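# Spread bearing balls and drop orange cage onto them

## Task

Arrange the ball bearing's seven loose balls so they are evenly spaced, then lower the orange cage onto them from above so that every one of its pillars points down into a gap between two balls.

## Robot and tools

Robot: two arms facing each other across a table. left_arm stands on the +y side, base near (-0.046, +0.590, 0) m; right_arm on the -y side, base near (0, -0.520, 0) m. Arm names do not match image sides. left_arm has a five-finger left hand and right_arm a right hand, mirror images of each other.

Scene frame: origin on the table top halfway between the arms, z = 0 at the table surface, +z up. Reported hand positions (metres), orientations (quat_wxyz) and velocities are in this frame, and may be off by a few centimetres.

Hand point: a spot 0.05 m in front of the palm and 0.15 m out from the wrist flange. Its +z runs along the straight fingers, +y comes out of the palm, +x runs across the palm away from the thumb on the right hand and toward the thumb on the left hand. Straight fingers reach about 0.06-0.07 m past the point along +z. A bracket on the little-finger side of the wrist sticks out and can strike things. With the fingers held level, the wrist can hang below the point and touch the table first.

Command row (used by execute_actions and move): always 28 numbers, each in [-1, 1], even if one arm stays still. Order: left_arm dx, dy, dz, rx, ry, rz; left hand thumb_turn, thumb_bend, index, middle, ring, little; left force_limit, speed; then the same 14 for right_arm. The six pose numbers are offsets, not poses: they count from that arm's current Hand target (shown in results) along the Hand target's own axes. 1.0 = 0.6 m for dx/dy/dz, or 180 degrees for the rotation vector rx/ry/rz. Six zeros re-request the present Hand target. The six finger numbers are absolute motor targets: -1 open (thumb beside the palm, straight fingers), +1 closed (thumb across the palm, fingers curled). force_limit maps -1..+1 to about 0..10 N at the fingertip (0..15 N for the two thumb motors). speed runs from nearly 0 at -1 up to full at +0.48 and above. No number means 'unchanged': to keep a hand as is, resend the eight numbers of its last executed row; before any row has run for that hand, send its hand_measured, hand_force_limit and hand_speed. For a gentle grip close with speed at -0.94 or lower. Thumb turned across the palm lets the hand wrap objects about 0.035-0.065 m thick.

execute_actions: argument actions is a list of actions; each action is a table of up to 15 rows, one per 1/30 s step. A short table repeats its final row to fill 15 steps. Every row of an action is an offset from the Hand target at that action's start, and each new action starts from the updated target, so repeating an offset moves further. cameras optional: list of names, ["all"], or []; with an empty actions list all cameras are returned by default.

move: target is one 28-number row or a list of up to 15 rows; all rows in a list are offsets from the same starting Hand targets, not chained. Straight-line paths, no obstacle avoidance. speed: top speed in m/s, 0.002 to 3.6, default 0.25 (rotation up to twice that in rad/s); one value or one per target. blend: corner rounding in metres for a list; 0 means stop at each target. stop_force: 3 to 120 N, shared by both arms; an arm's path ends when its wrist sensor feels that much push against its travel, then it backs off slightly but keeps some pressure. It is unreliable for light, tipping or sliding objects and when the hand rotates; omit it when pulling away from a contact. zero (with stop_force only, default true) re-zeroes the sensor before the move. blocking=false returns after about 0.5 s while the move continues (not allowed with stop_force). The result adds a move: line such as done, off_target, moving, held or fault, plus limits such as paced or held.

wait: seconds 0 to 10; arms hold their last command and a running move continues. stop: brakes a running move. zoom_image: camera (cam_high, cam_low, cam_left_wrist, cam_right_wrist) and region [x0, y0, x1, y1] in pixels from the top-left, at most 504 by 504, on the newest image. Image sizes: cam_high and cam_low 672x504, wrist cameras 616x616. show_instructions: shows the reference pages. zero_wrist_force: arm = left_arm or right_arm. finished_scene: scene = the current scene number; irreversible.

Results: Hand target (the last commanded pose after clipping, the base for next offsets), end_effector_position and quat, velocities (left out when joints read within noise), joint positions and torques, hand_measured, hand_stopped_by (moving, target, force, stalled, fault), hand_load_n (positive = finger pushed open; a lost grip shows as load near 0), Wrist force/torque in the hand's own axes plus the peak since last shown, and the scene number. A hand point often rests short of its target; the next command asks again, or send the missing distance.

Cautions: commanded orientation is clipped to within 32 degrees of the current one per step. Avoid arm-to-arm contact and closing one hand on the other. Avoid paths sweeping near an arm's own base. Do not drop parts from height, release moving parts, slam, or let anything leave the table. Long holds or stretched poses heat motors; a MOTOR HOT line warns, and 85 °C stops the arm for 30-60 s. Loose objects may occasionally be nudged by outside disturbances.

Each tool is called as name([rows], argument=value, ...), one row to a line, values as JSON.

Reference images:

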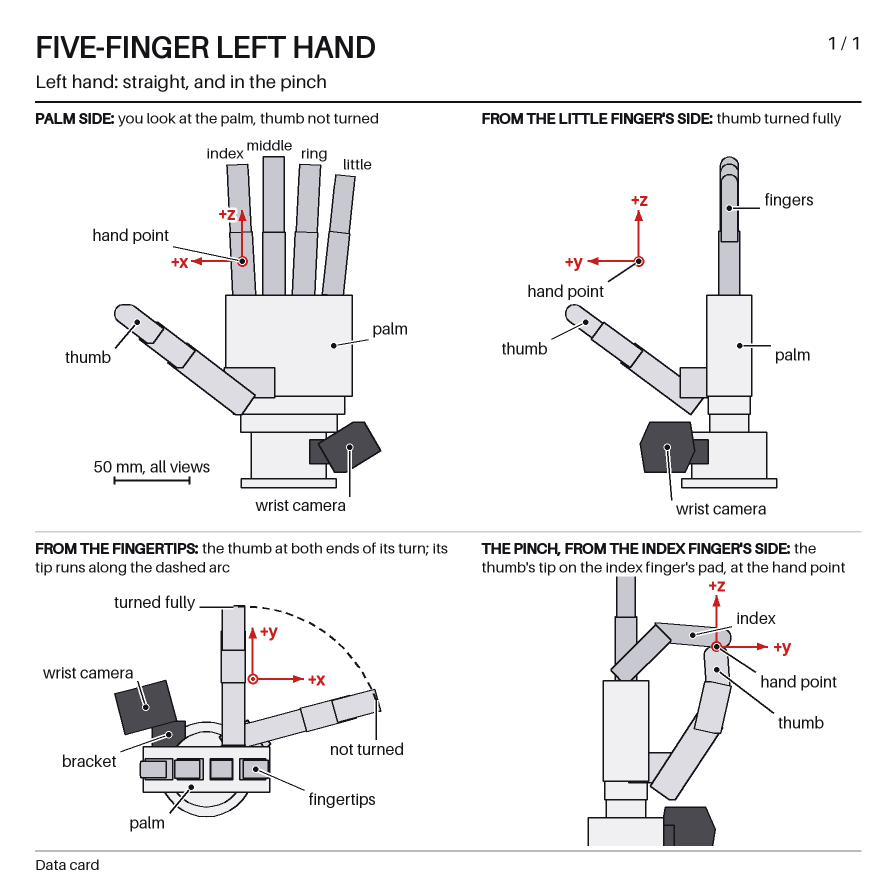

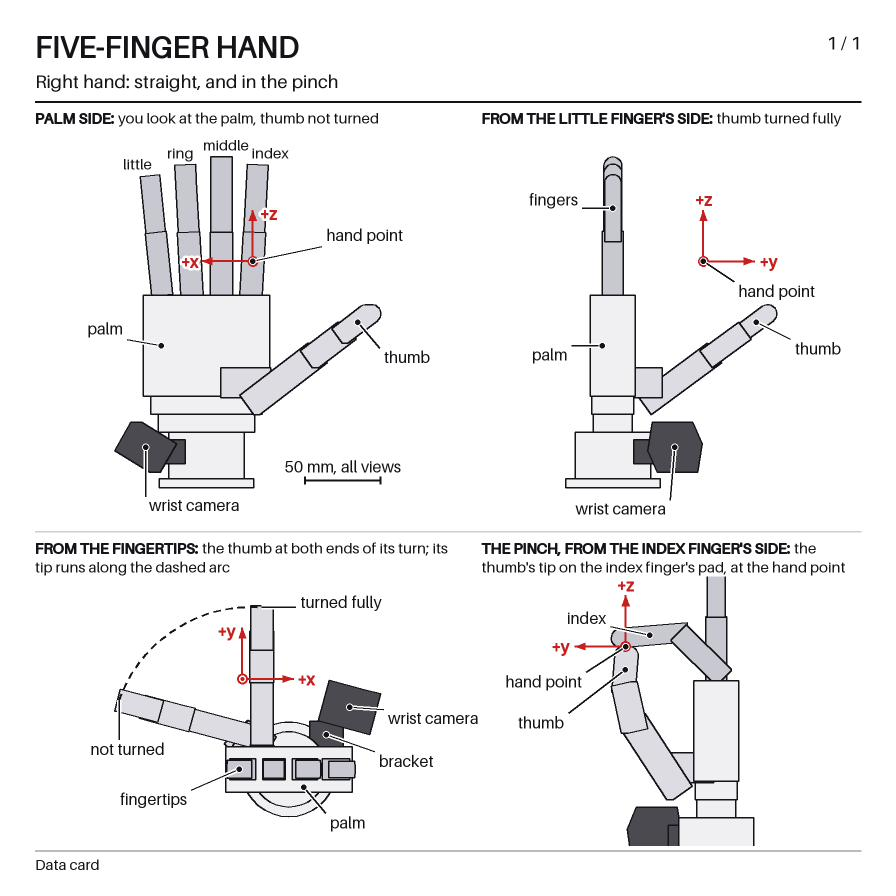

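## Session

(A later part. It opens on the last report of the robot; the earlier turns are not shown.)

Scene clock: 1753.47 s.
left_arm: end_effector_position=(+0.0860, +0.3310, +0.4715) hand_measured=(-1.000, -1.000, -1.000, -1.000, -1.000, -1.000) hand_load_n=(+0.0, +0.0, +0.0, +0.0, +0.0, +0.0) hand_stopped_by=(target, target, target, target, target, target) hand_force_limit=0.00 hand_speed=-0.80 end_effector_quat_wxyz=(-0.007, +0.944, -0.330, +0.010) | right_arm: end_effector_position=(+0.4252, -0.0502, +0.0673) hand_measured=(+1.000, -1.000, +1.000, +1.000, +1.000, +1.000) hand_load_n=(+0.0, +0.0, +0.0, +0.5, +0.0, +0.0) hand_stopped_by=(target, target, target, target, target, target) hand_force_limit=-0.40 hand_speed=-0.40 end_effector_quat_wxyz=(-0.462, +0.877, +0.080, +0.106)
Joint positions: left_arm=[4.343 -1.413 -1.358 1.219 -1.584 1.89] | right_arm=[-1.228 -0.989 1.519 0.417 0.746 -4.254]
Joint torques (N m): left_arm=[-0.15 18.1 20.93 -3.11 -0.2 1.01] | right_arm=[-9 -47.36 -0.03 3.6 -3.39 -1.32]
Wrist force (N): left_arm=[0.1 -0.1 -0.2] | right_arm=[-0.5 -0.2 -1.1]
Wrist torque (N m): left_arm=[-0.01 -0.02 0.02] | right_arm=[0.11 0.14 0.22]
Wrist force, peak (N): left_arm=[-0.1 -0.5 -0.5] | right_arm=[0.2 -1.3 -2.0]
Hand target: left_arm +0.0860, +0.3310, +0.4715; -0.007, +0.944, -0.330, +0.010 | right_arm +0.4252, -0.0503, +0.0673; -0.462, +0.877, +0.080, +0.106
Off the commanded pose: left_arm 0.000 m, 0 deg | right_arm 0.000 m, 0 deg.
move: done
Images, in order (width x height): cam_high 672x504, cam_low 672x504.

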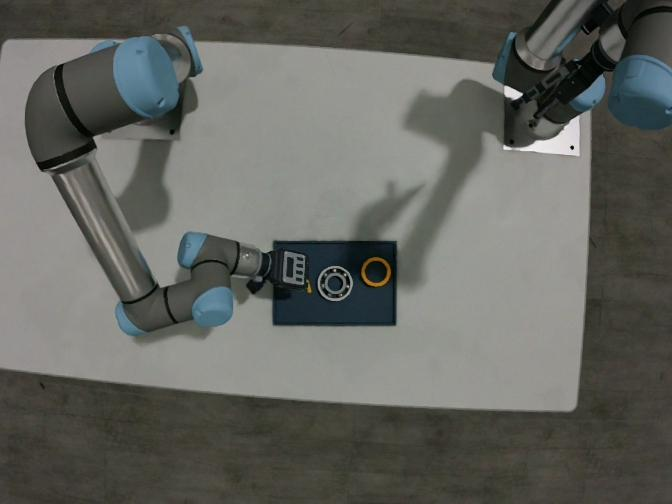

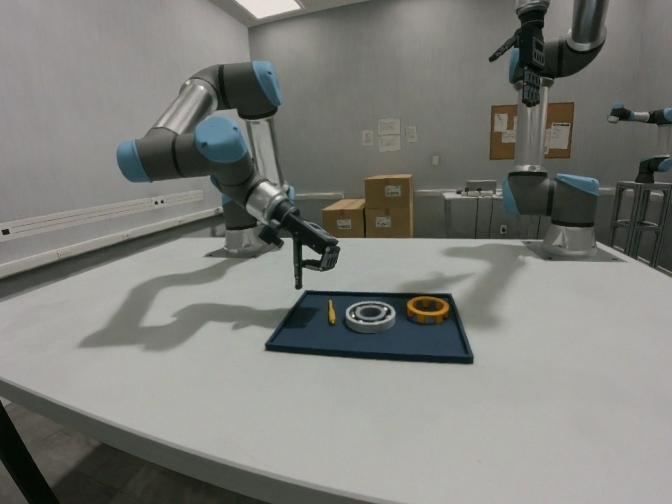

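move([
  [0,0,0,0,0,0,-1,-1,-1,-1,-1,-1,0,-0.8,0.01942,-0.05952,-0.0413,0,0,0,1,-1,-0.6,-0.6,1,1,-0.4,-0.4],
  [0,0,0,0,0,0,-1,-1,-1,-1,-1,-1,0,-0.8,0.00663,-0.2482,0.25485,0,0,0,1,-1,-0.6,-0.6,1,1,-0.4,-0.4],
], speed=0.15, blend=[0.02, 0], cameras=["all"])

zoom_image(camera="cam_right_wrist", region=[240, 140, 480, 380])

zoom_image(camera="cam_low", region=[340, 250, 470, 350])

Scene clock: 1851.43 s.
left_arm: end_effector_position=(+0.0860, +0.3310, +0.4715) hand_measured=(-1.000, -1.000, -1.000, -1.000, -1.000, -1.000) hand_load_n=(+0.0, +0.0, +0.0, +0.0, +0.0, +0.0) hand_stopped_by=(target, target, target, target, target, target) hand_force_limit=0.00 hand_speed=-0.80 end_effector_quat_wxyz=(-0.007, +0.944, -0.330, +0.010) | right_arm: end_effector_position=(+0.4109, +0.1598, +0.1021) hand_measured=(+1.000, -1.000, -0.600, -0.600, +1.000, +1.000) hand_load_n=(+0.0, +0.0, +0.0, +0.0, +0.0, +0.0) hand_stopped_by=(target, target, target, target, target, target) hand_force_limit=-0.40 hand_speed=-0.40 end_effector_quat_wxyz=(-0.462, +0.877, +0.080, +0.106)
Joint positions: left_arm=[4.343 -1.413 -1.358 1.219 -1.584 1.89] | right_arm=[-0.89 -0.741 0.944 0.526 0.974 -3.923]
Joint torques (N m): left_arm=[0.29 18.88 20.58 -3.18 -0.24 1.14] | right_arm=[8.9 -37.94 -29.8 3.08 1.98 1.49]
Wrist force (N): left_arm=[0.0 -0.1 0.2] | right_arm=[-0.3 -0.2 -1.8]
Wrist torque (N m): left_arm=[-0.02 0.01 0.00] | right_arm=[0.12 0.16 0.02]
Wrist force, peak (N): left_arm=[-0.3 -0.4 -0.6] | right_arm=[-0.8 0.1 -2.1]
Hand target: left_arm +0.0860, +0.3310, +0.4715; -0.007, +0.944, -0.330, +0.010 | right_arm +0.4109, +0.1598, +0.1021; -0.462, +0.877, +0.080, +0.106
Off the commanded pose: left_arm 0.000 m, 0 deg | right_arm 0.000 m, 0 deg.
move: done

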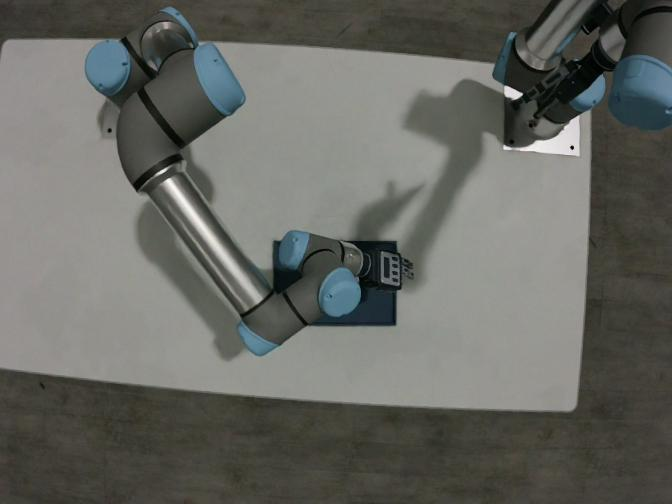

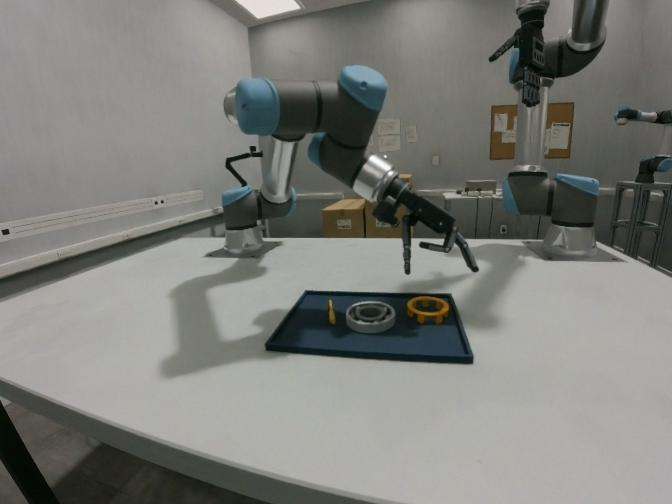

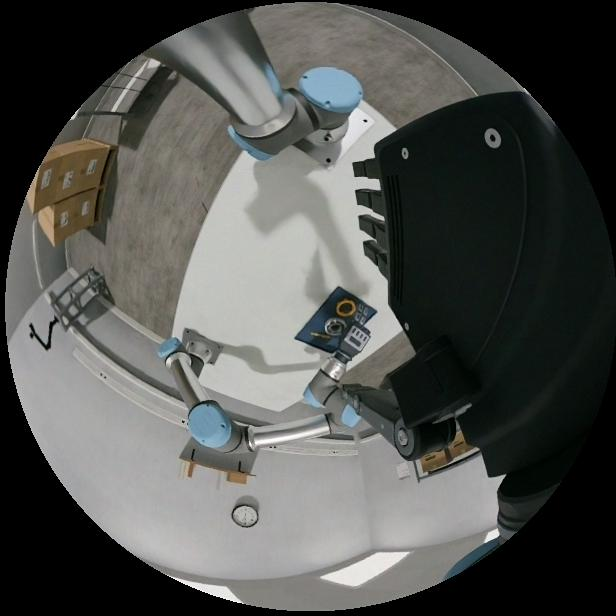

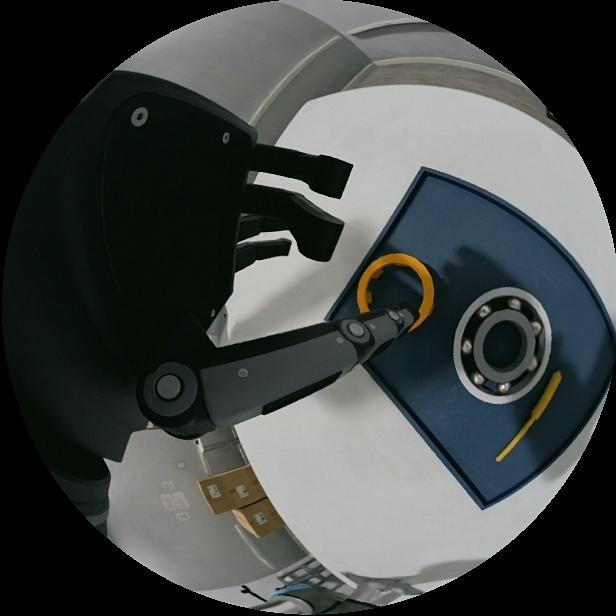

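Scaled by 2.100 from the camera's 616x616 image, which has a finer 880x880 frame.

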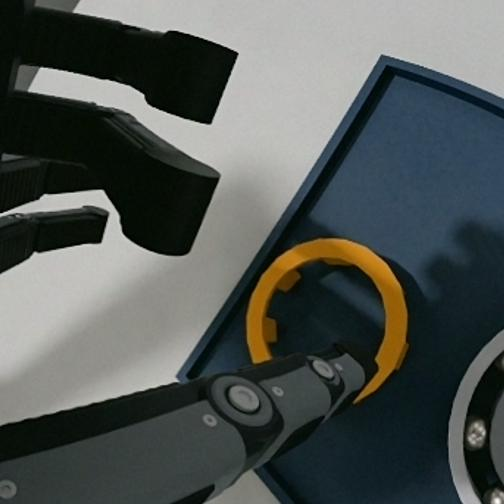

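Scaled by 3.877 from the camera's 672x504 image, which has a finer 960x720 frame.

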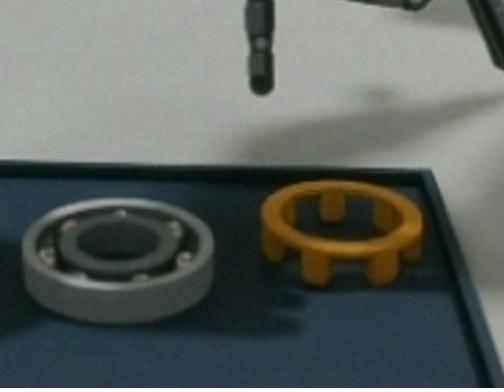

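execute_actions(actions=[], cameras=["all"])

Scene clock: 1869.40 s.
left_arm: end_effector_position=(+0.0860, +0.3310, +0.4715) hand_measured=(-1.000, -1.000, -1.000, -1.000, -1.000, -1.000) hand_load_n=(+0.0, -0.5, +0.0, +0.0, +0.0, +0.0) hand_stopped_by=(target, target, target, target, target, target) hand_force_limit=0.00 hand_speed=-0.80 end_effector_quat_wxyz=(-0.007, +0.944, -0.330, +0.010) | right_arm: end_effector_position=(+0.4109, +0.1598, +0.1021) hand_measured=(+1.000, -1.000, -0.600, -0.600, +1.000, +1.000) hand_load_n=(+0.0, +0.0, +0.0, -0.5, +0.0, +0.0) hand_stopped_by=(target, target, target, target, target, target) hand_force_limit=-0.40 hand_speed=-0.40 end_effector_quat_wxyz=(-0.462, +0.877, +0.080, +0.106)
Joint positions: left_arm=[4.343 -1.413 -1.358 1.219 -1.584 1.89] | right_arm=[-0.89 -0.741 0.944 0.526 0.974 -3.923]
Joint velocities: within noise
Joint torques (N m): left_arm=[-0.33 18.34 21.2 -3.18 -0.21 1.05] | right_arm=[9.12 -36.44 -30.37 2.86 2.33 1.25]
Wrist force (N): left_arm=[0.2 -0.2 -0.5] | right_arm=[-0.3 0.5 -1.4]
Wrist torque (N m): left_arm=[0.00 -0.04 0.03] | right_arm=[0.21 0.15 0.04]
Wrist force, peak (N): left_arm=[0.3 -0.3 -0.7] | right_arm=[0.1 0.3 -1.9]
Hand target: left_arm +0.0860, +0.3310, +0.4715; -0.007, +0.944, -0.330, +0.010 | right_arm +0.4109, +0.1598, +0.1021; -0.462, +0.877, +0.080, +0.106
Off the commanded pose: left_arm 0.000 m, 0 deg | right_arm 0.000 m, 0 deg.

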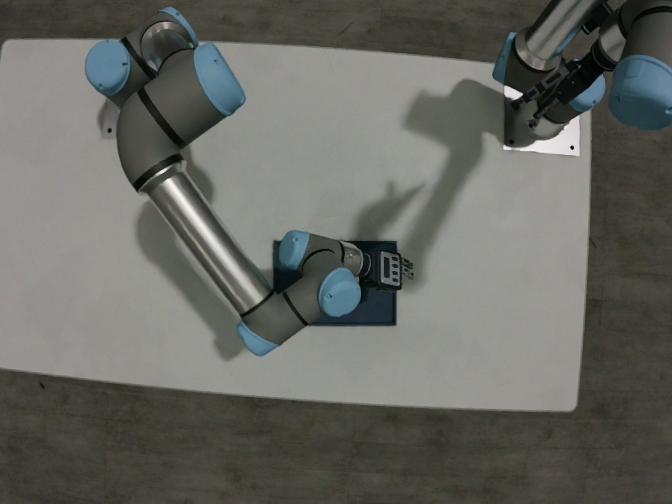

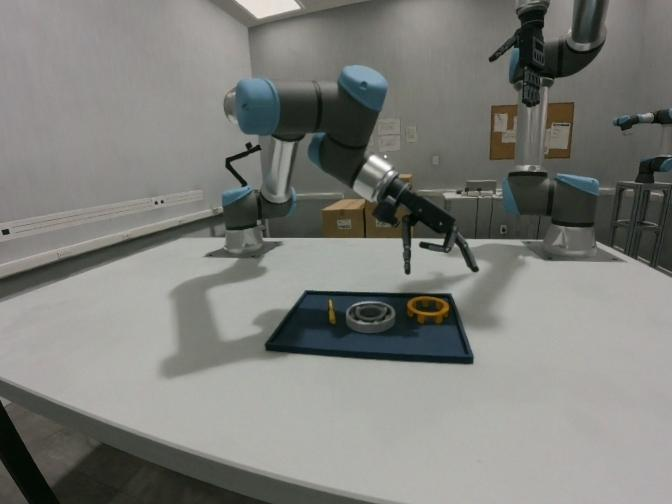

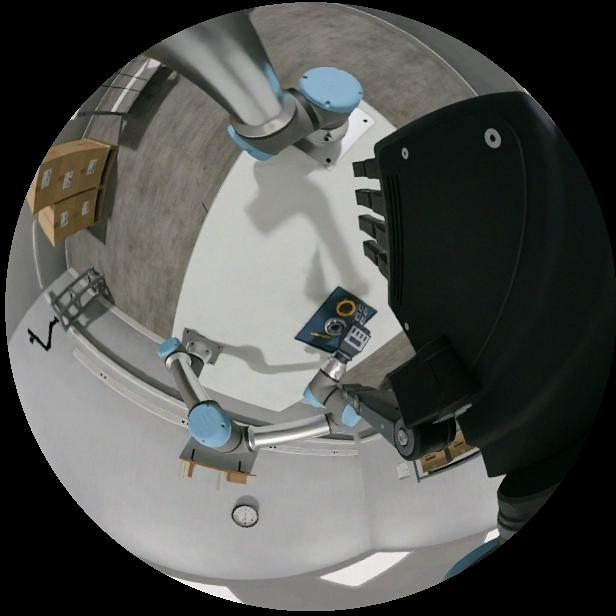

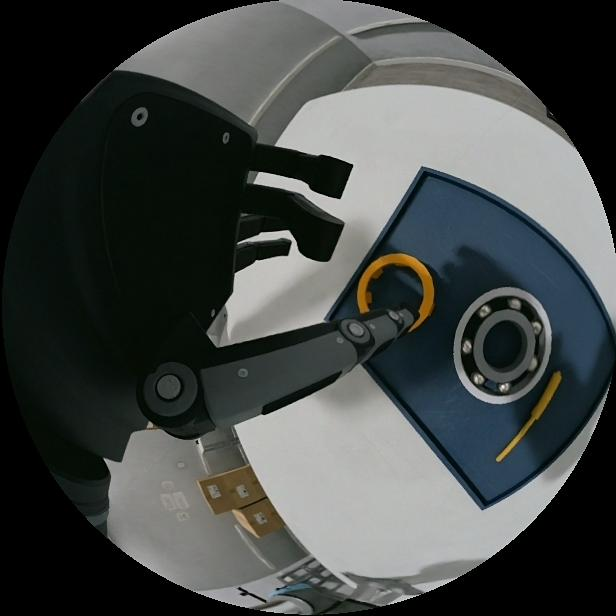

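zoom_image(camera="cam_right_wrist", region=[330, 230, 480, 350])

zoom_image(camera="cam_low", region=[380, 220, 480, 340])

Scaled by 3.360 from the camera's 616x616 image, which has a finer 880x880 frame.

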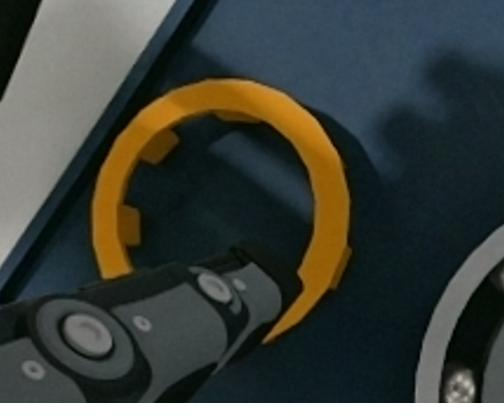

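Scaled by 4.200 from the camera's 672x504 image, which has a finer 960x720 frame.

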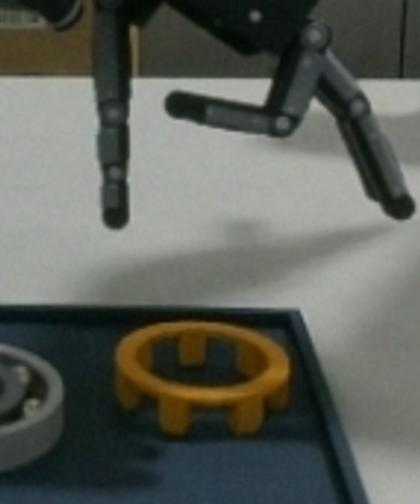

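move(target=[0,0,0,0,0,0,-1,-1,-1,-1,-1,-1,0,-0.8,0.00513,0.00573,0.00021,0.0034,-0.0467,0.0689,1,-1,-0.6,-0.6,1,1,-0.4,-0.4], speed=0.1, cameras=["cam_high","cam_low","cam_right_wrist"])

Scene clock: 1949.37 s.
left_arm: end_effector_position=(+0.0860, +0.3310, +0.4715) hand_measured=(-1.000, -1.000, -1.000, -1.000, -1.000, -1.000) hand_load_n=(+0.0, +0.0, +0.0, +0.0, +0.0, +0.0) hand_stopped_by=(target, target, target, target, target, target) hand_force_limit=0.00 hand_speed=-0.80 end_effector_quat_wxyz=(-0.007, +0.944, -0.330, +0.010) | right_arm: end_effector_position=(+0.4147, +0.1581, +0.1001) hand_measured=(+1.000, -1.000, -0.600, -0.600, +1.000, +1.000) hand_load_n=(+0.0, +0.0, +0.0, +0.0, +0.0, +0.0) hand_stopped_by=(target, target, target, target, target, target) hand_force_limit=-0.40 hand_speed=-0.40 end_effector_quat_wxyz=(-0.468, +0.883, +0.019, -0.009)
Joint positions: left_arm=[4.343 -1.413 -1.358 1.219 -1.584 1.89] | right_arm=[-0.944 -0.592 0.708 0.759 0.821 -3.828]
Joint torques (N m): left_arm=[-0.45 18.41 20.64 -3.17 -0.21 1.07] | right_arm=[-9.68 -39.88 -28.92 3.68 -3.11 1.21]
Wrist force (N): left_arm=[0.2 -0.2 -0.5] | right_arm=[-0.5 0.4 -1.5]
Wrist torque (N m): left_arm=[0.01 -0.05 0.02] | right_arm=[0.23 0.16 0.04]
Wrist force, peak (N): left_arm=[0.2 -0.5 -0.5] | right_arm=[-0.5 0.6 -1.7]
Hand target: left_arm +0.0860, +0.3310, +0.4715; -0.007, +0.944, -0.330, +0.010 | right_arm +0.4147, +0.1581, +0.1001; -0.468, +0.883, +0.019, -0.009
Off the commanded pose: left_arm 0.000 m, 0 deg | right_arm 0.000 m, 0 deg.
move: done
Images, in order (width x height): cam_high 672x504, cam_low 672x504, cam_right_wrist 616x616.

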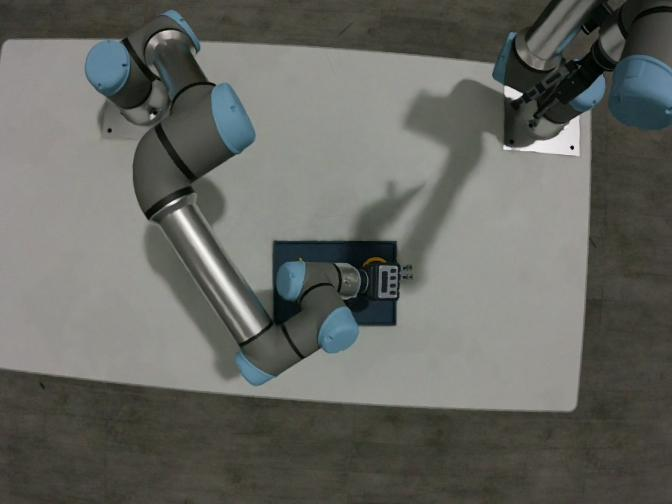

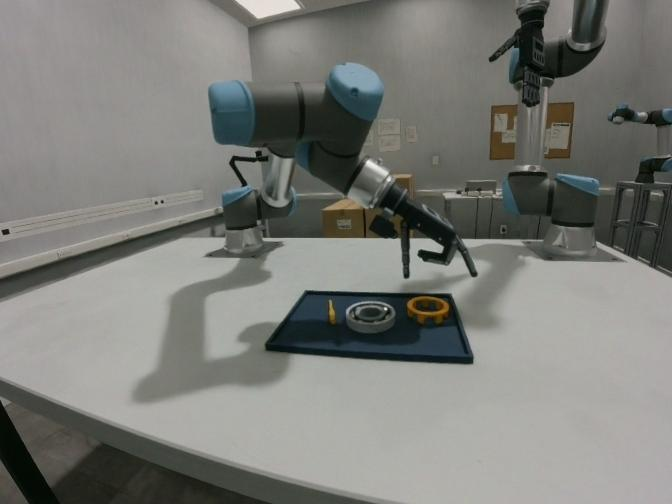

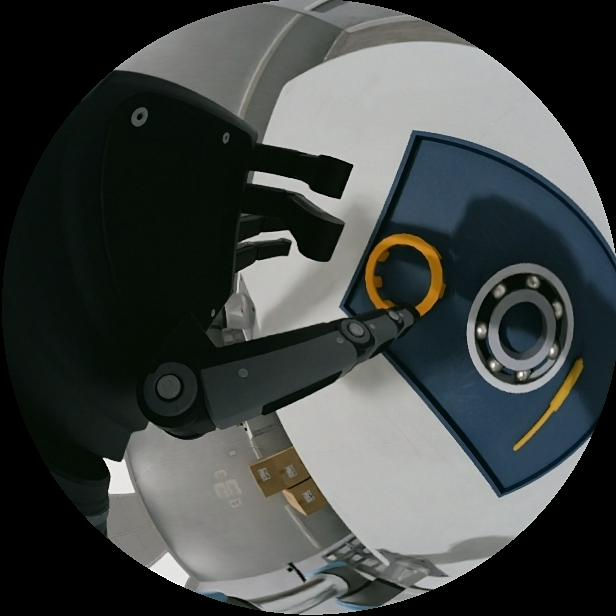

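zoom_image(camera="cam_low", region=[380, 220, 480, 340])

zoom_image(camera="cam_right_wrist", region=[340, 210, 490, 350])

zoom_image(camera="cam_high", region=[310, 225, 430, 325])

Scaled by 4.200 from the camera's 672x504 image, which has a finer 960x720 frame.

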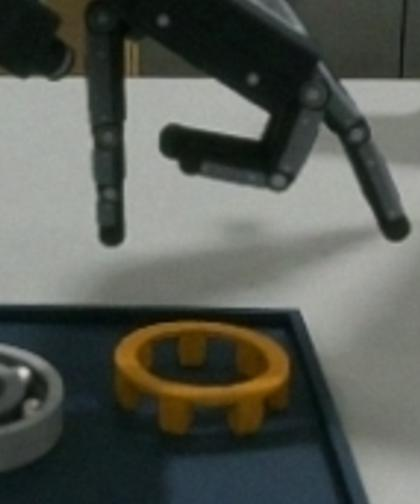

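Scaled by 3.360 from the camera's 616x616 image, which has a finer 880x880 frame.

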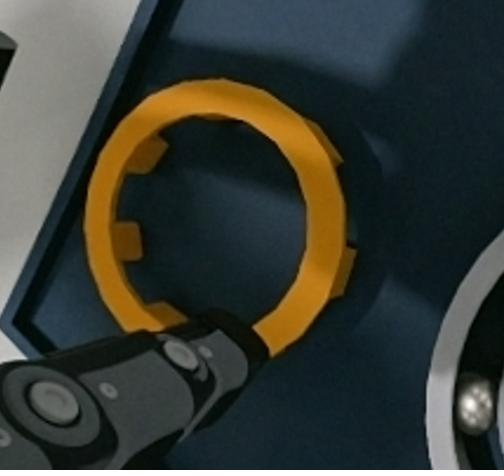

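Scaled by 4.200 from the camera's 672x504 image, which has a finer 960x720 frame.

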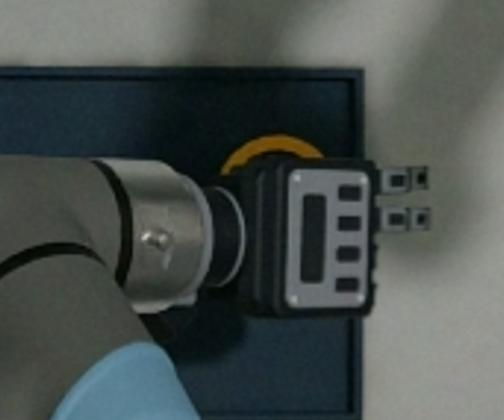

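move(target=[0,0,0,0,0,0,-1,-1,-1,-1,-1,-1,0,-0.8,-0.0003,0.06443,0.03863,0,0,0,1,-1,-0.6,-0.6,1,1,-0.4,-0.4], speed=0.06, stop_force=5, cameras=["cam_low","cam_right_wrist"])

zoom_image(camera="cam_low", region=[380, 240, 480, 340])

zoom_image(camera="cam_right_wrist", region=[300, 200, 480, 350])

Scene clock: 1986.57 s.
left_arm: end_effector_position=(+0.0860, +0.3310, +0.4715) hand_measured=(-1.000, -1.000, -1.000, -1.000, -1.000, -1.000) hand_load_n=(+0.0, +0.0, +0.0, +0.0, +0.0, +0.0) hand_stopped_by=(target, target, target, target, target, target) hand_force_limit=0.00 hand_speed=-0.80 end_effector_quat_wxyz=(-0.007, +0.944, -0.330, +0.010) | right_arm: end_effector_position=(+0.4147, +0.1556, +0.0551) hand_measured=(+1.000, -1.000, -0.600, -0.600, +1.000, +1.000) hand_load_n=(+0.0, +0.0, +0.0, +0.0, +0.0, +0.0) hand_stopped_by=(target, target, target, target, target, target) hand_force_limit=-0.40 hand_speed=-0.40 end_effector_quat_wxyz=(-0.468, +0.883, +0.019, -0.009)
Joint positions: left_arm=[4.343 -1.413 -1.358 1.219 -1.584 1.89] | right_arm=[-0.947 -0.572 0.787 0.663 0.819 -3.831]
Joint torques (N m): left_arm=[-0.54 18.37 20.94 -3.18 -0.28 1.02] | right_arm=[-9.37 -41.01 -5.61 -1.27 -3.38 1.23]
Wrist force (N): left_arm=[0.1 -0.1 -0.2] | right_arm=[0.1 0.6 -1.1]
Wrist torque (N m): left_arm=[0.00 -0.02 0.01] | right_arm=[0.23 0.06 0.23]
Wrist force, peak (N): left_arm=[0.2 -0.4 -0.6] | right_arm=[-0.5 0.2 -1.9]
Hand target: left_arm +0.0860, +0.3310, +0.4715; -0.007, +0.944, -0.330, +0.010 | right_arm +0.4146, +0.1556, +0.0551; -0.468, +0.883, +0.019, -0.009
Off the commanded pose: left_arm 0.000 m, 0 deg | right_arm 0.000 m, 0 deg.
move: done
Images, in order (width x height): cam_low 672x504, cam_right_wrist 616x616.

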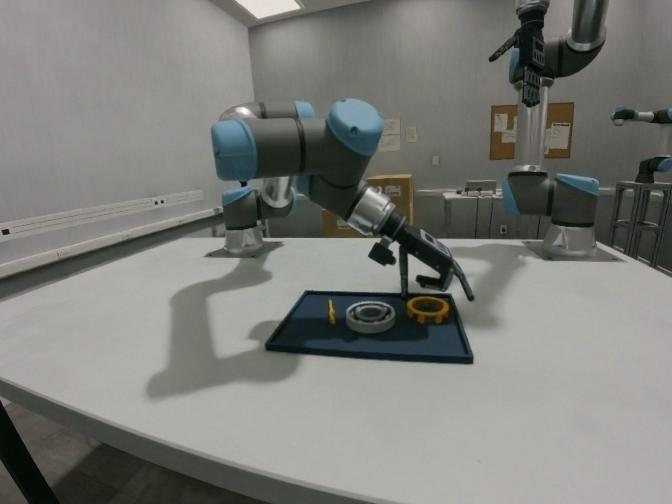

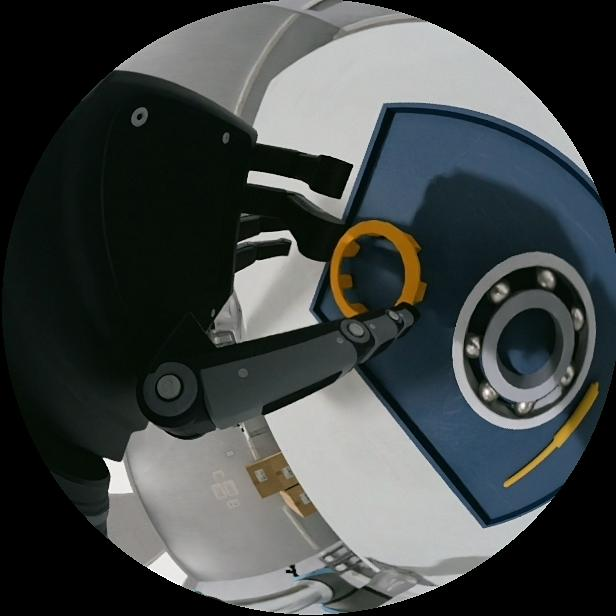

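Scaled by 5.040 from the camera's 672x504 image, which has a finer 960x720 frame.

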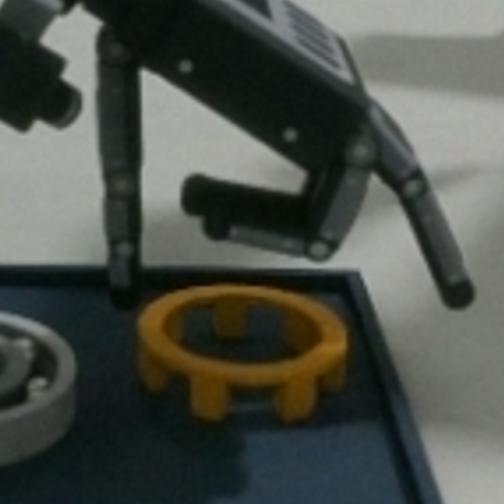

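Scaled by 2.800 from the camera's 616x616 image, which has a finer 880x880 frame.

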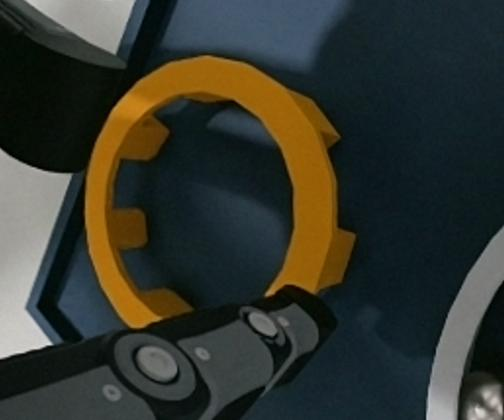

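move(target=[0,0,0,0,0,0,-1,-1,-1,-1,-1,-1,0,-0.8,-0.0001,0.02729,0.01648,0,0,0,1,-1,-0.6,-0.6,1,1,-0.4,-0.4], speed=0.03, stop_force=4, cameras=["cam_low","cam_right_wrist"])

zoom_image(camera="cam_low", region=[380, 240, 480, 340])

zoom_image(camera="cam_right_wrist", region=[280, 180, 460, 330])

Scene clock: 2002.73 s.
left_arm: end_effector_position=(+0.0860, +0.3310, +0.4715) hand_measured=(-1.000, -1.000, -1.000, -1.000, -1.000, -1.000) hand_load_n=(+0.0, +0.0, +0.0, +0.0, +0.0, +0.0) hand_stopped_by=(target, target, target, target, target, target) hand_force_limit=0.00 hand_speed=-0.80 end_effector_quat_wxyz=(-0.007, +0.944, -0.330, +0.010) | right_arm: end_effector_position=(+0.4147, +0.1545, +0.0360) hand_measured=(+1.000, -1.000, -0.600, -0.600, +1.000, +1.000) hand_load_n=(+0.0, +0.0, +0.0, +0.0, +0.5, +0.0) hand_stopped_by=(target, target, target, target, target, target) hand_force_limit=-0.40 hand_speed=-0.40 end_effector_quat_wxyz=(-0.468, +0.883, +0.019, -0.009)
Joint positions: left_arm=[4.343 -1.413 -1.358 1.219 -1.584 1.89] | right_arm=[-0.948 -0.56 0.813 0.625 0.818 -3.832]
Joint torques (N m): left_arm=[-0.54 17.84 20.94 -3.26 -0.27 1.07] | right_arm=[-9.65 -41.24 -2.2 -1.24 -3.36 -0.1]
Wrist force (N): left_arm=[0.2 -0.1 -0.4] | right_arm=[-0.2 0.5 -1.5]
Wrist torque (N m): left_arm=[0.00 -0.05 0.02] | right_arm=[0.25 0.12 0.20]
Wrist force, peak (N): left_arm=[0.2 -0.5 -0.6] | right_arm=[-0.5 0.6 -1.7]
Hand target: left_arm +0.0860, +0.3310, +0.4715; -0.007, +0.944, -0.330, +0.010 | right_arm +0.4147, +0.1545, +0.0360; -0.468, +0.883, +0.019, -0.009
Off the commanded pose: left_arm 0.000 m, 0 deg | right_arm 0.000 m, 0 deg.
move: done
Images, in order (width x height): cam_low 672x504, cam_right_wrist 616x616.

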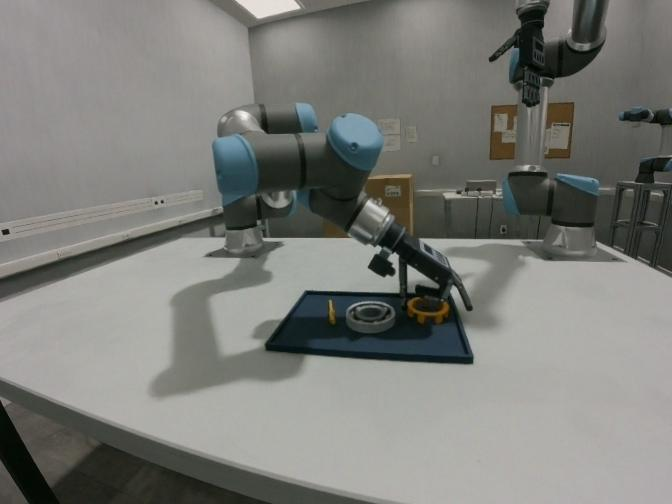

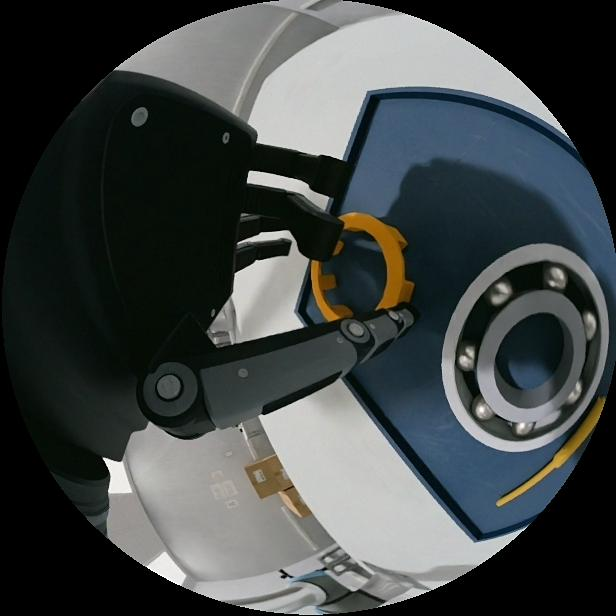

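Scaled by 5.040 from the camera's 672x504 image, which has a finer 960x720 frame.

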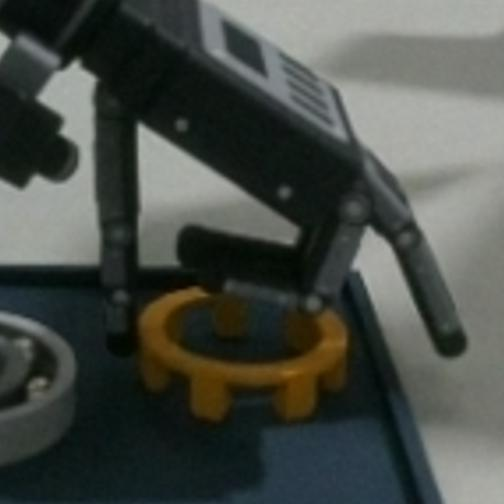

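Scaled by 2.800 from the camera's 616x616 image, which has a finer 880x880 frame.

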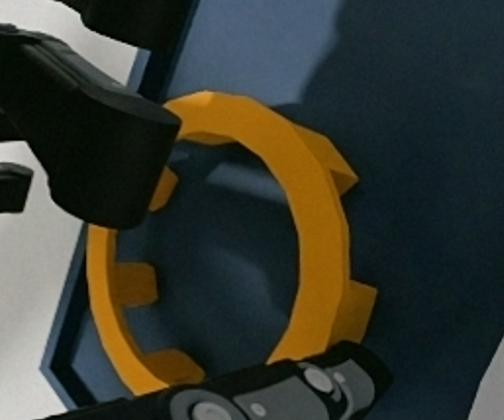

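move(target=[0,0,0,0,0,0,-1,-1,-1,-1,-1,-1,0,-0.8,0,0,0,0,0,0,1,-1,-0.42,-0.42,1,1,-0.5,-0.94], cameras=["cam_low"])

zoom_image(camera="cam_low", region=[380, 240, 480, 340])

Scene clock: 2019.93 s.
left_arm: end_effector_position=(+0.0860, +0.3310, +0.4715) hand_measured=(-1.000, -1.000, -1.000, -1.000, -1.000, -1.000) hand_load_n=(+0.0, +0.0, +0.0, +0.0, +0.0, +0.0) hand_stopped_by=(target, target, target, target, target, target) hand_force_limit=0.00 hand_speed=-0.80 end_effector_quat_wxyz=(-0.007, +0.944, -0.330, +0.010) | right_arm: end_effector_position=(+0.4147, +0.1545, +0.0360) hand_measured=(+1.000, -1.000, -0.420, -0.420, +1.000, +1.000) hand_load_n=(+0.0, +0.0, +0.0, +0.0, +0.0, +0.0) hand_stopped_by=(target, target, target, target, target, target) hand_force_limit=-0.50 hand_speed=-0.94 end_effector_quat_wxyz=(-0.468, +0.883, +0.019, -0.009)
Joint positions: left_arm=[4.343 -1.413 -1.358 1.219 -1.584 1.89] | right_arm=[-0.948 -0.56 0.813 0.625 0.818 -3.832]
Joint torques (N m): left_arm=[-0.85 18.21 20.73 -3.25 -0.22 1.1] | right_arm=[-7.62 -40.37 -3.04 -1.18 -3.15 0.54]
Wrist force (N): left_arm=[0.1 -0.2 -0.4] | right_arm=[-0.2 0.6 -1.4]
Wrist torque (N m): left_arm=[-0.01 -0.03 0.02] | right_arm=[0.25 0.12 0.20]
Wrist force, peak (N): left_arm=[0.3 -0.4 -0.7] | right_arm=[0.1 0.9 -1.8]
Hand target: left_arm +0.0860, +0.3310, +0.4715; -0.007, +0.944, -0.330, +0.010 | right_arm +0.4147, +0.1545, +0.0360; -0.468, +0.883, +0.019, -0.009
Off the commanded pose: left_arm 0.000 m, 0 deg | right_arm 0.000 m, 0 deg.
move: done
Images, in order (width x height): cam_low 672x504.

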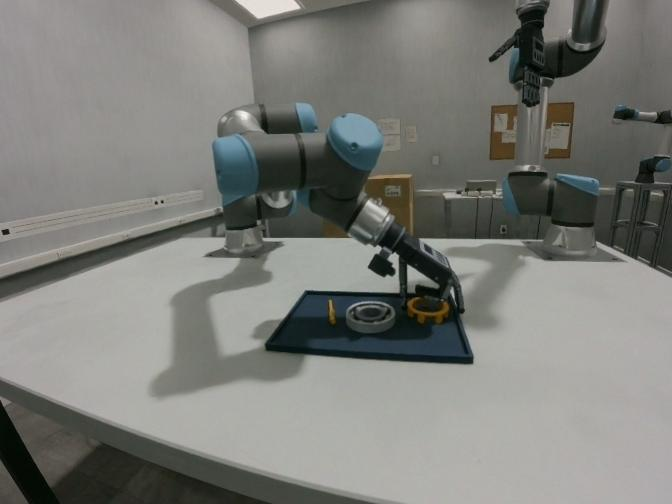

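Scaled by 5.040 from the camera's 672x504 image, which has a finer 960x720 frame.

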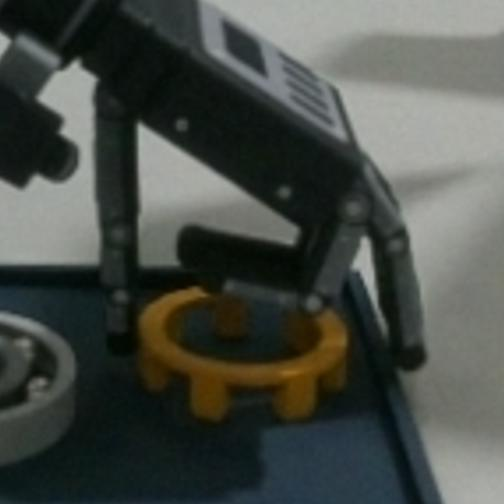

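zoom_image(camera="cam_low", region=[430, 280, 490, 370])

zoom_image(camera="cam_low", region=[400, 290, 480, 350])

Scaled by 5.600 from the camera's 672x504 image, which has a finer 960x720 frame.

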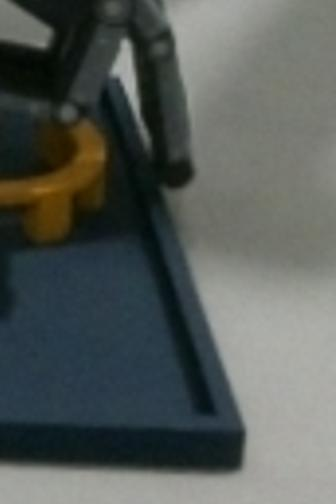

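Scaled by 6.300 from the camera's 672x504 image, which has a finer 960x720 frame.

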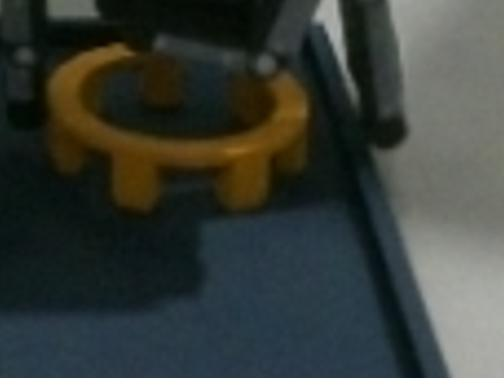

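move(target=[0,0,0,0,0,0,-1,-1,-1,-1,-1,-1,0,-0.8,0,-0.00207,-0.0014,0,0,0,1,-1,-0.42,-0.42,1,1,-0.5,-0.94], speed=0.03)

move(target=[0,0,0,0,0,0,-1,-1,-1,-1,-1,-1,0,-0.8,0,0,0,0,0,0,1,-1,-0.36,-0.36,1,1,-0.5,-0.94], cameras=["cam_low"])

zoom_image(camera="cam_low", region=[400, 280, 480, 350])

Scene clock: 2049.73 s.
left_arm: end_effector_position=(+0.0860, +0.3310, +0.4715) hand_measured=(-1.000, -1.000, -1.000, -1.000, -1.000, -1.000) hand_load_n=(+0.5, +0.0, +0.0, +0.0, +0.0, +0.0) hand_stopped_by=(target, target, target, target, target, target) hand_force_limit=0.00 hand_speed=-0.80 end_effector_quat_wxyz=(-0.007, +0.944, -0.330, +0.010) | right_arm: end_effector_position=(+0.4146, +0.1545, +0.0375) hand_measured=(+1.000, -1.000, -0.420, -0.420, +1.000, +1.000) hand_load_n=(+0.0, +0.0, +0.0, +0.0, +0.0, +0.0) hand_stopped_by=(target, target, target, target, target, target) hand_force_limit=-0.50 hand_speed=-0.94 end_effector_quat_wxyz=(-0.468, +0.883, +0.019, -0.009)
Joint positions: left_arm=[4.343 -1.413 -1.358 1.219 -1.584 1.89] | right_arm=[-0.948 -0.561 0.812 0.628 0.818 -3.832]
Joint torques (N m): left_arm=[-0.42 18.34 21.07 -3.29 -0.21 1.12] | right_arm=[-8.7 -61.97 -30.79 3.41 -2.89 0.55]
Wrist force (N): left_arm=[0.0 -0.3 -0.3] | right_arm=[-0.1 0.8 -1.1]
Wrist torque (N m): left_arm=[-0.03 -0.01 0.02] | right_arm=[0.26 0.10 0.22]
Wrist force, peak (N): left_arm=[0.2 -0.7 -0.4] | right_arm=[0.0 0.8 -1.8]
Hand target: left_arm +0.0860, +0.3310, +0.4715; -0.007, +0.944, -0.330, +0.010 | right_arm +0.4146, +0.1546, +0.0375; -0.468, +0.883, +0.019, -0.009
Off the commanded pose: left_arm 0.000 m, 0 deg | right_arm 0.000 m, 0 deg.
move: done

Scene clock: 2050.33 s.
left_arm: end_effector_position=(+0.0860, +0.3310, +0.4715) hand_measured=(-1.000, -1.000, -1.000, -1.000, -1.000, -1.000) hand_load_n=(+0.0, +0.0, +0.0, -0.5, +0.0, +0.0) hand_stopped_by=(target, target, target, target, target, target) hand_force_limit=0.00 hand_speed=-0.80 end_effector_quat_wxyz=(-0.007, +0.944, -0.330, +0.010) | right_arm: end_effector_position=(+0.4147, +0.1545, +0.0375) hand_measured=(+1.000, -1.000, -0.360, -0.360, +1.000, +1.000) hand_load_n=(+0.0, +0.0, +0.0, +0.0, +0.0, +0.0) hand_stopped_by=(target, target, target, target, target, target) hand_force_limit=-0.50 hand_speed=-0.94 end_effector_quat_wxyz=(-0.468, +0.883, +0.019, -0.009)
Joint positions: left_arm=[4.343 -1.413 -1.358 1.219 -1.584 1.89] | right_arm=[-0.948 -0.561 0.812 0.628 0.818 -3.832]
Joint torques (N m): left_arm=[-0.44 18.22 20.35 -3.18 -0.17 1.13] | right_arm=[-7.15 -60.98 -29.76 3.53 -2.83 0.47]
Wrist force (N): left_arm=[0.0 -0.1 -0.4] | right_arm=[0.1 0.3 -1.3]
Wrist torque (N m): left_arm=[0.00 -0.01 0.01] | right_arm=[0.20 0.07 0.20]
Wrist force, peak (N): left_arm=[0.0 -0.6 -0.4] | right_arm=[0.1 0.5 -1.7]
Hand target: left_arm +0.0860, +0.3310, +0.4715; -0.007, +0.944, -0.330, +0.010 | right_arm +0.4146, +0.1546, +0.0375; -0.468, +0.883, +0.019, -0.009
Off the commanded pose: left_arm 0.000 m, 0 deg | right_arm 0.000 m, 0 deg.
move: done
Images, in order (width x height): cam_low 672x504.

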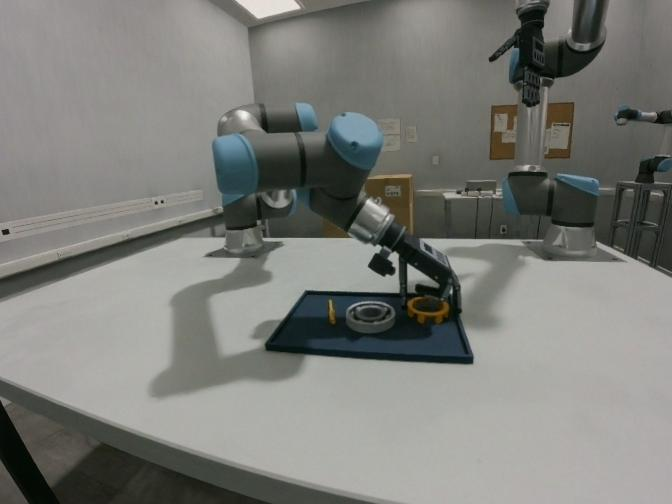

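Scaled by 6.300 from the camera's 672x504 image, which has a finer 960x720 frame.

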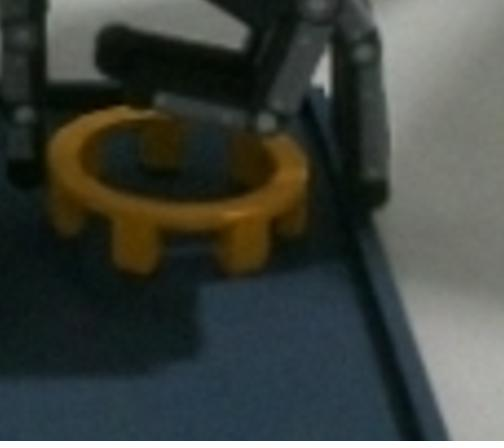

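move(target=[0,0,0,0,0,0,-1,-1,-1,-1,-1,-1,0,-0.8,0,0,0,0,0,0,1,-1,-0.3,-0.3,1,1,-0.5,-0.94], cameras=["cam_low"])

zoom_image(camera="cam_low", region=[400, 280, 480, 350])

Scene clock: 2055.60 s.
left_arm: end_effector_position=(+0.0860, +0.3310, +0.4715) hand_measured=(-1.000, -1.000, -1.000, -1.000, -1.000, -1.000) hand_load_n=(+0.0, +0.0, +0.0, +0.0, +0.0, +0.0) hand_stopped_by=(target, target, target, target, target, target) hand_force_limit=0.00 hand_speed=-0.80 end_effector_quat_wxyz=(-0.007, +0.944, -0.330, +0.010) | right_arm: end_effector_position=(+0.4147, +0.1545, +0.0375) hand_measured=(+1.000, -1.000, -0.300, -0.300, +1.000, +1.000) hand_load_n=(+0.0, +0.0, +0.0, +0.0, +0.5, +0.0) hand_stopped_by=(target, target, target, target, target, target) hand_force_limit=-0.50 hand_speed=-0.94 end_effector_quat_wxyz=(-0.468, +0.883, +0.019, -0.009)
Joint positions: left_arm=[4.343 -1.413 -1.358 1.219 -1.584 1.89] | right_arm=[-0.948 -0.561 0.812 0.628 0.818 -3.832]
Joint torques (N m): left_arm=[-0.18 18.12 20.71 -3.15 -0.19 1.08] | right_arm=[-3.82 -60.35 -29.65 3.54 -1.78 -1.16]
Wrist force (N): left_arm=[0.0 -0.3 -0.3] | right_arm=[0.1 0.4 -1.4]
Wrist torque (N m): left_arm=[-0.03 -0.01 0.02] | right_arm=[0.23 0.07 0.22]
Wrist force, peak (N): left_arm=[0.4 -0.6 -0.3] | right_arm=[-0.1 0.6 -1.8]
Hand target: left_arm +0.0860, +0.3310, +0.4715; -0.007, +0.944, -0.330, +0.010 | right_arm +0.4146, +0.1546, +0.0375; -0.468, +0.883, +0.019, -0.009
Off the commanded pose: left_arm 0.000 m, 0 deg | right_arm 0.000 m, 0 deg.
move: done
Images, in order (width x height): cam_low 672x504.

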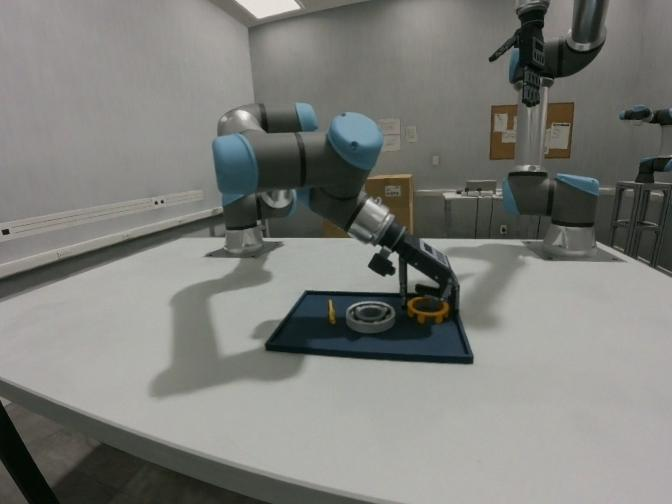

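Scaled by 6.300 from the camera's 672x504 image, which has a finer 960x720 frame.

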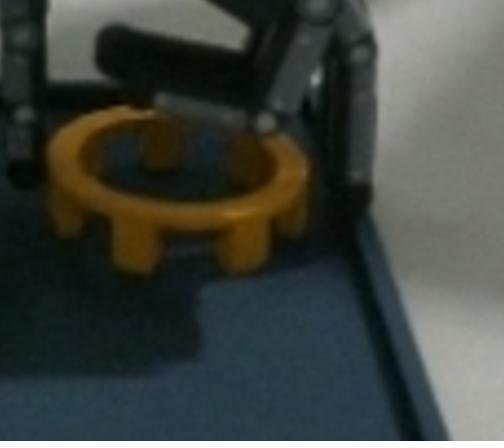

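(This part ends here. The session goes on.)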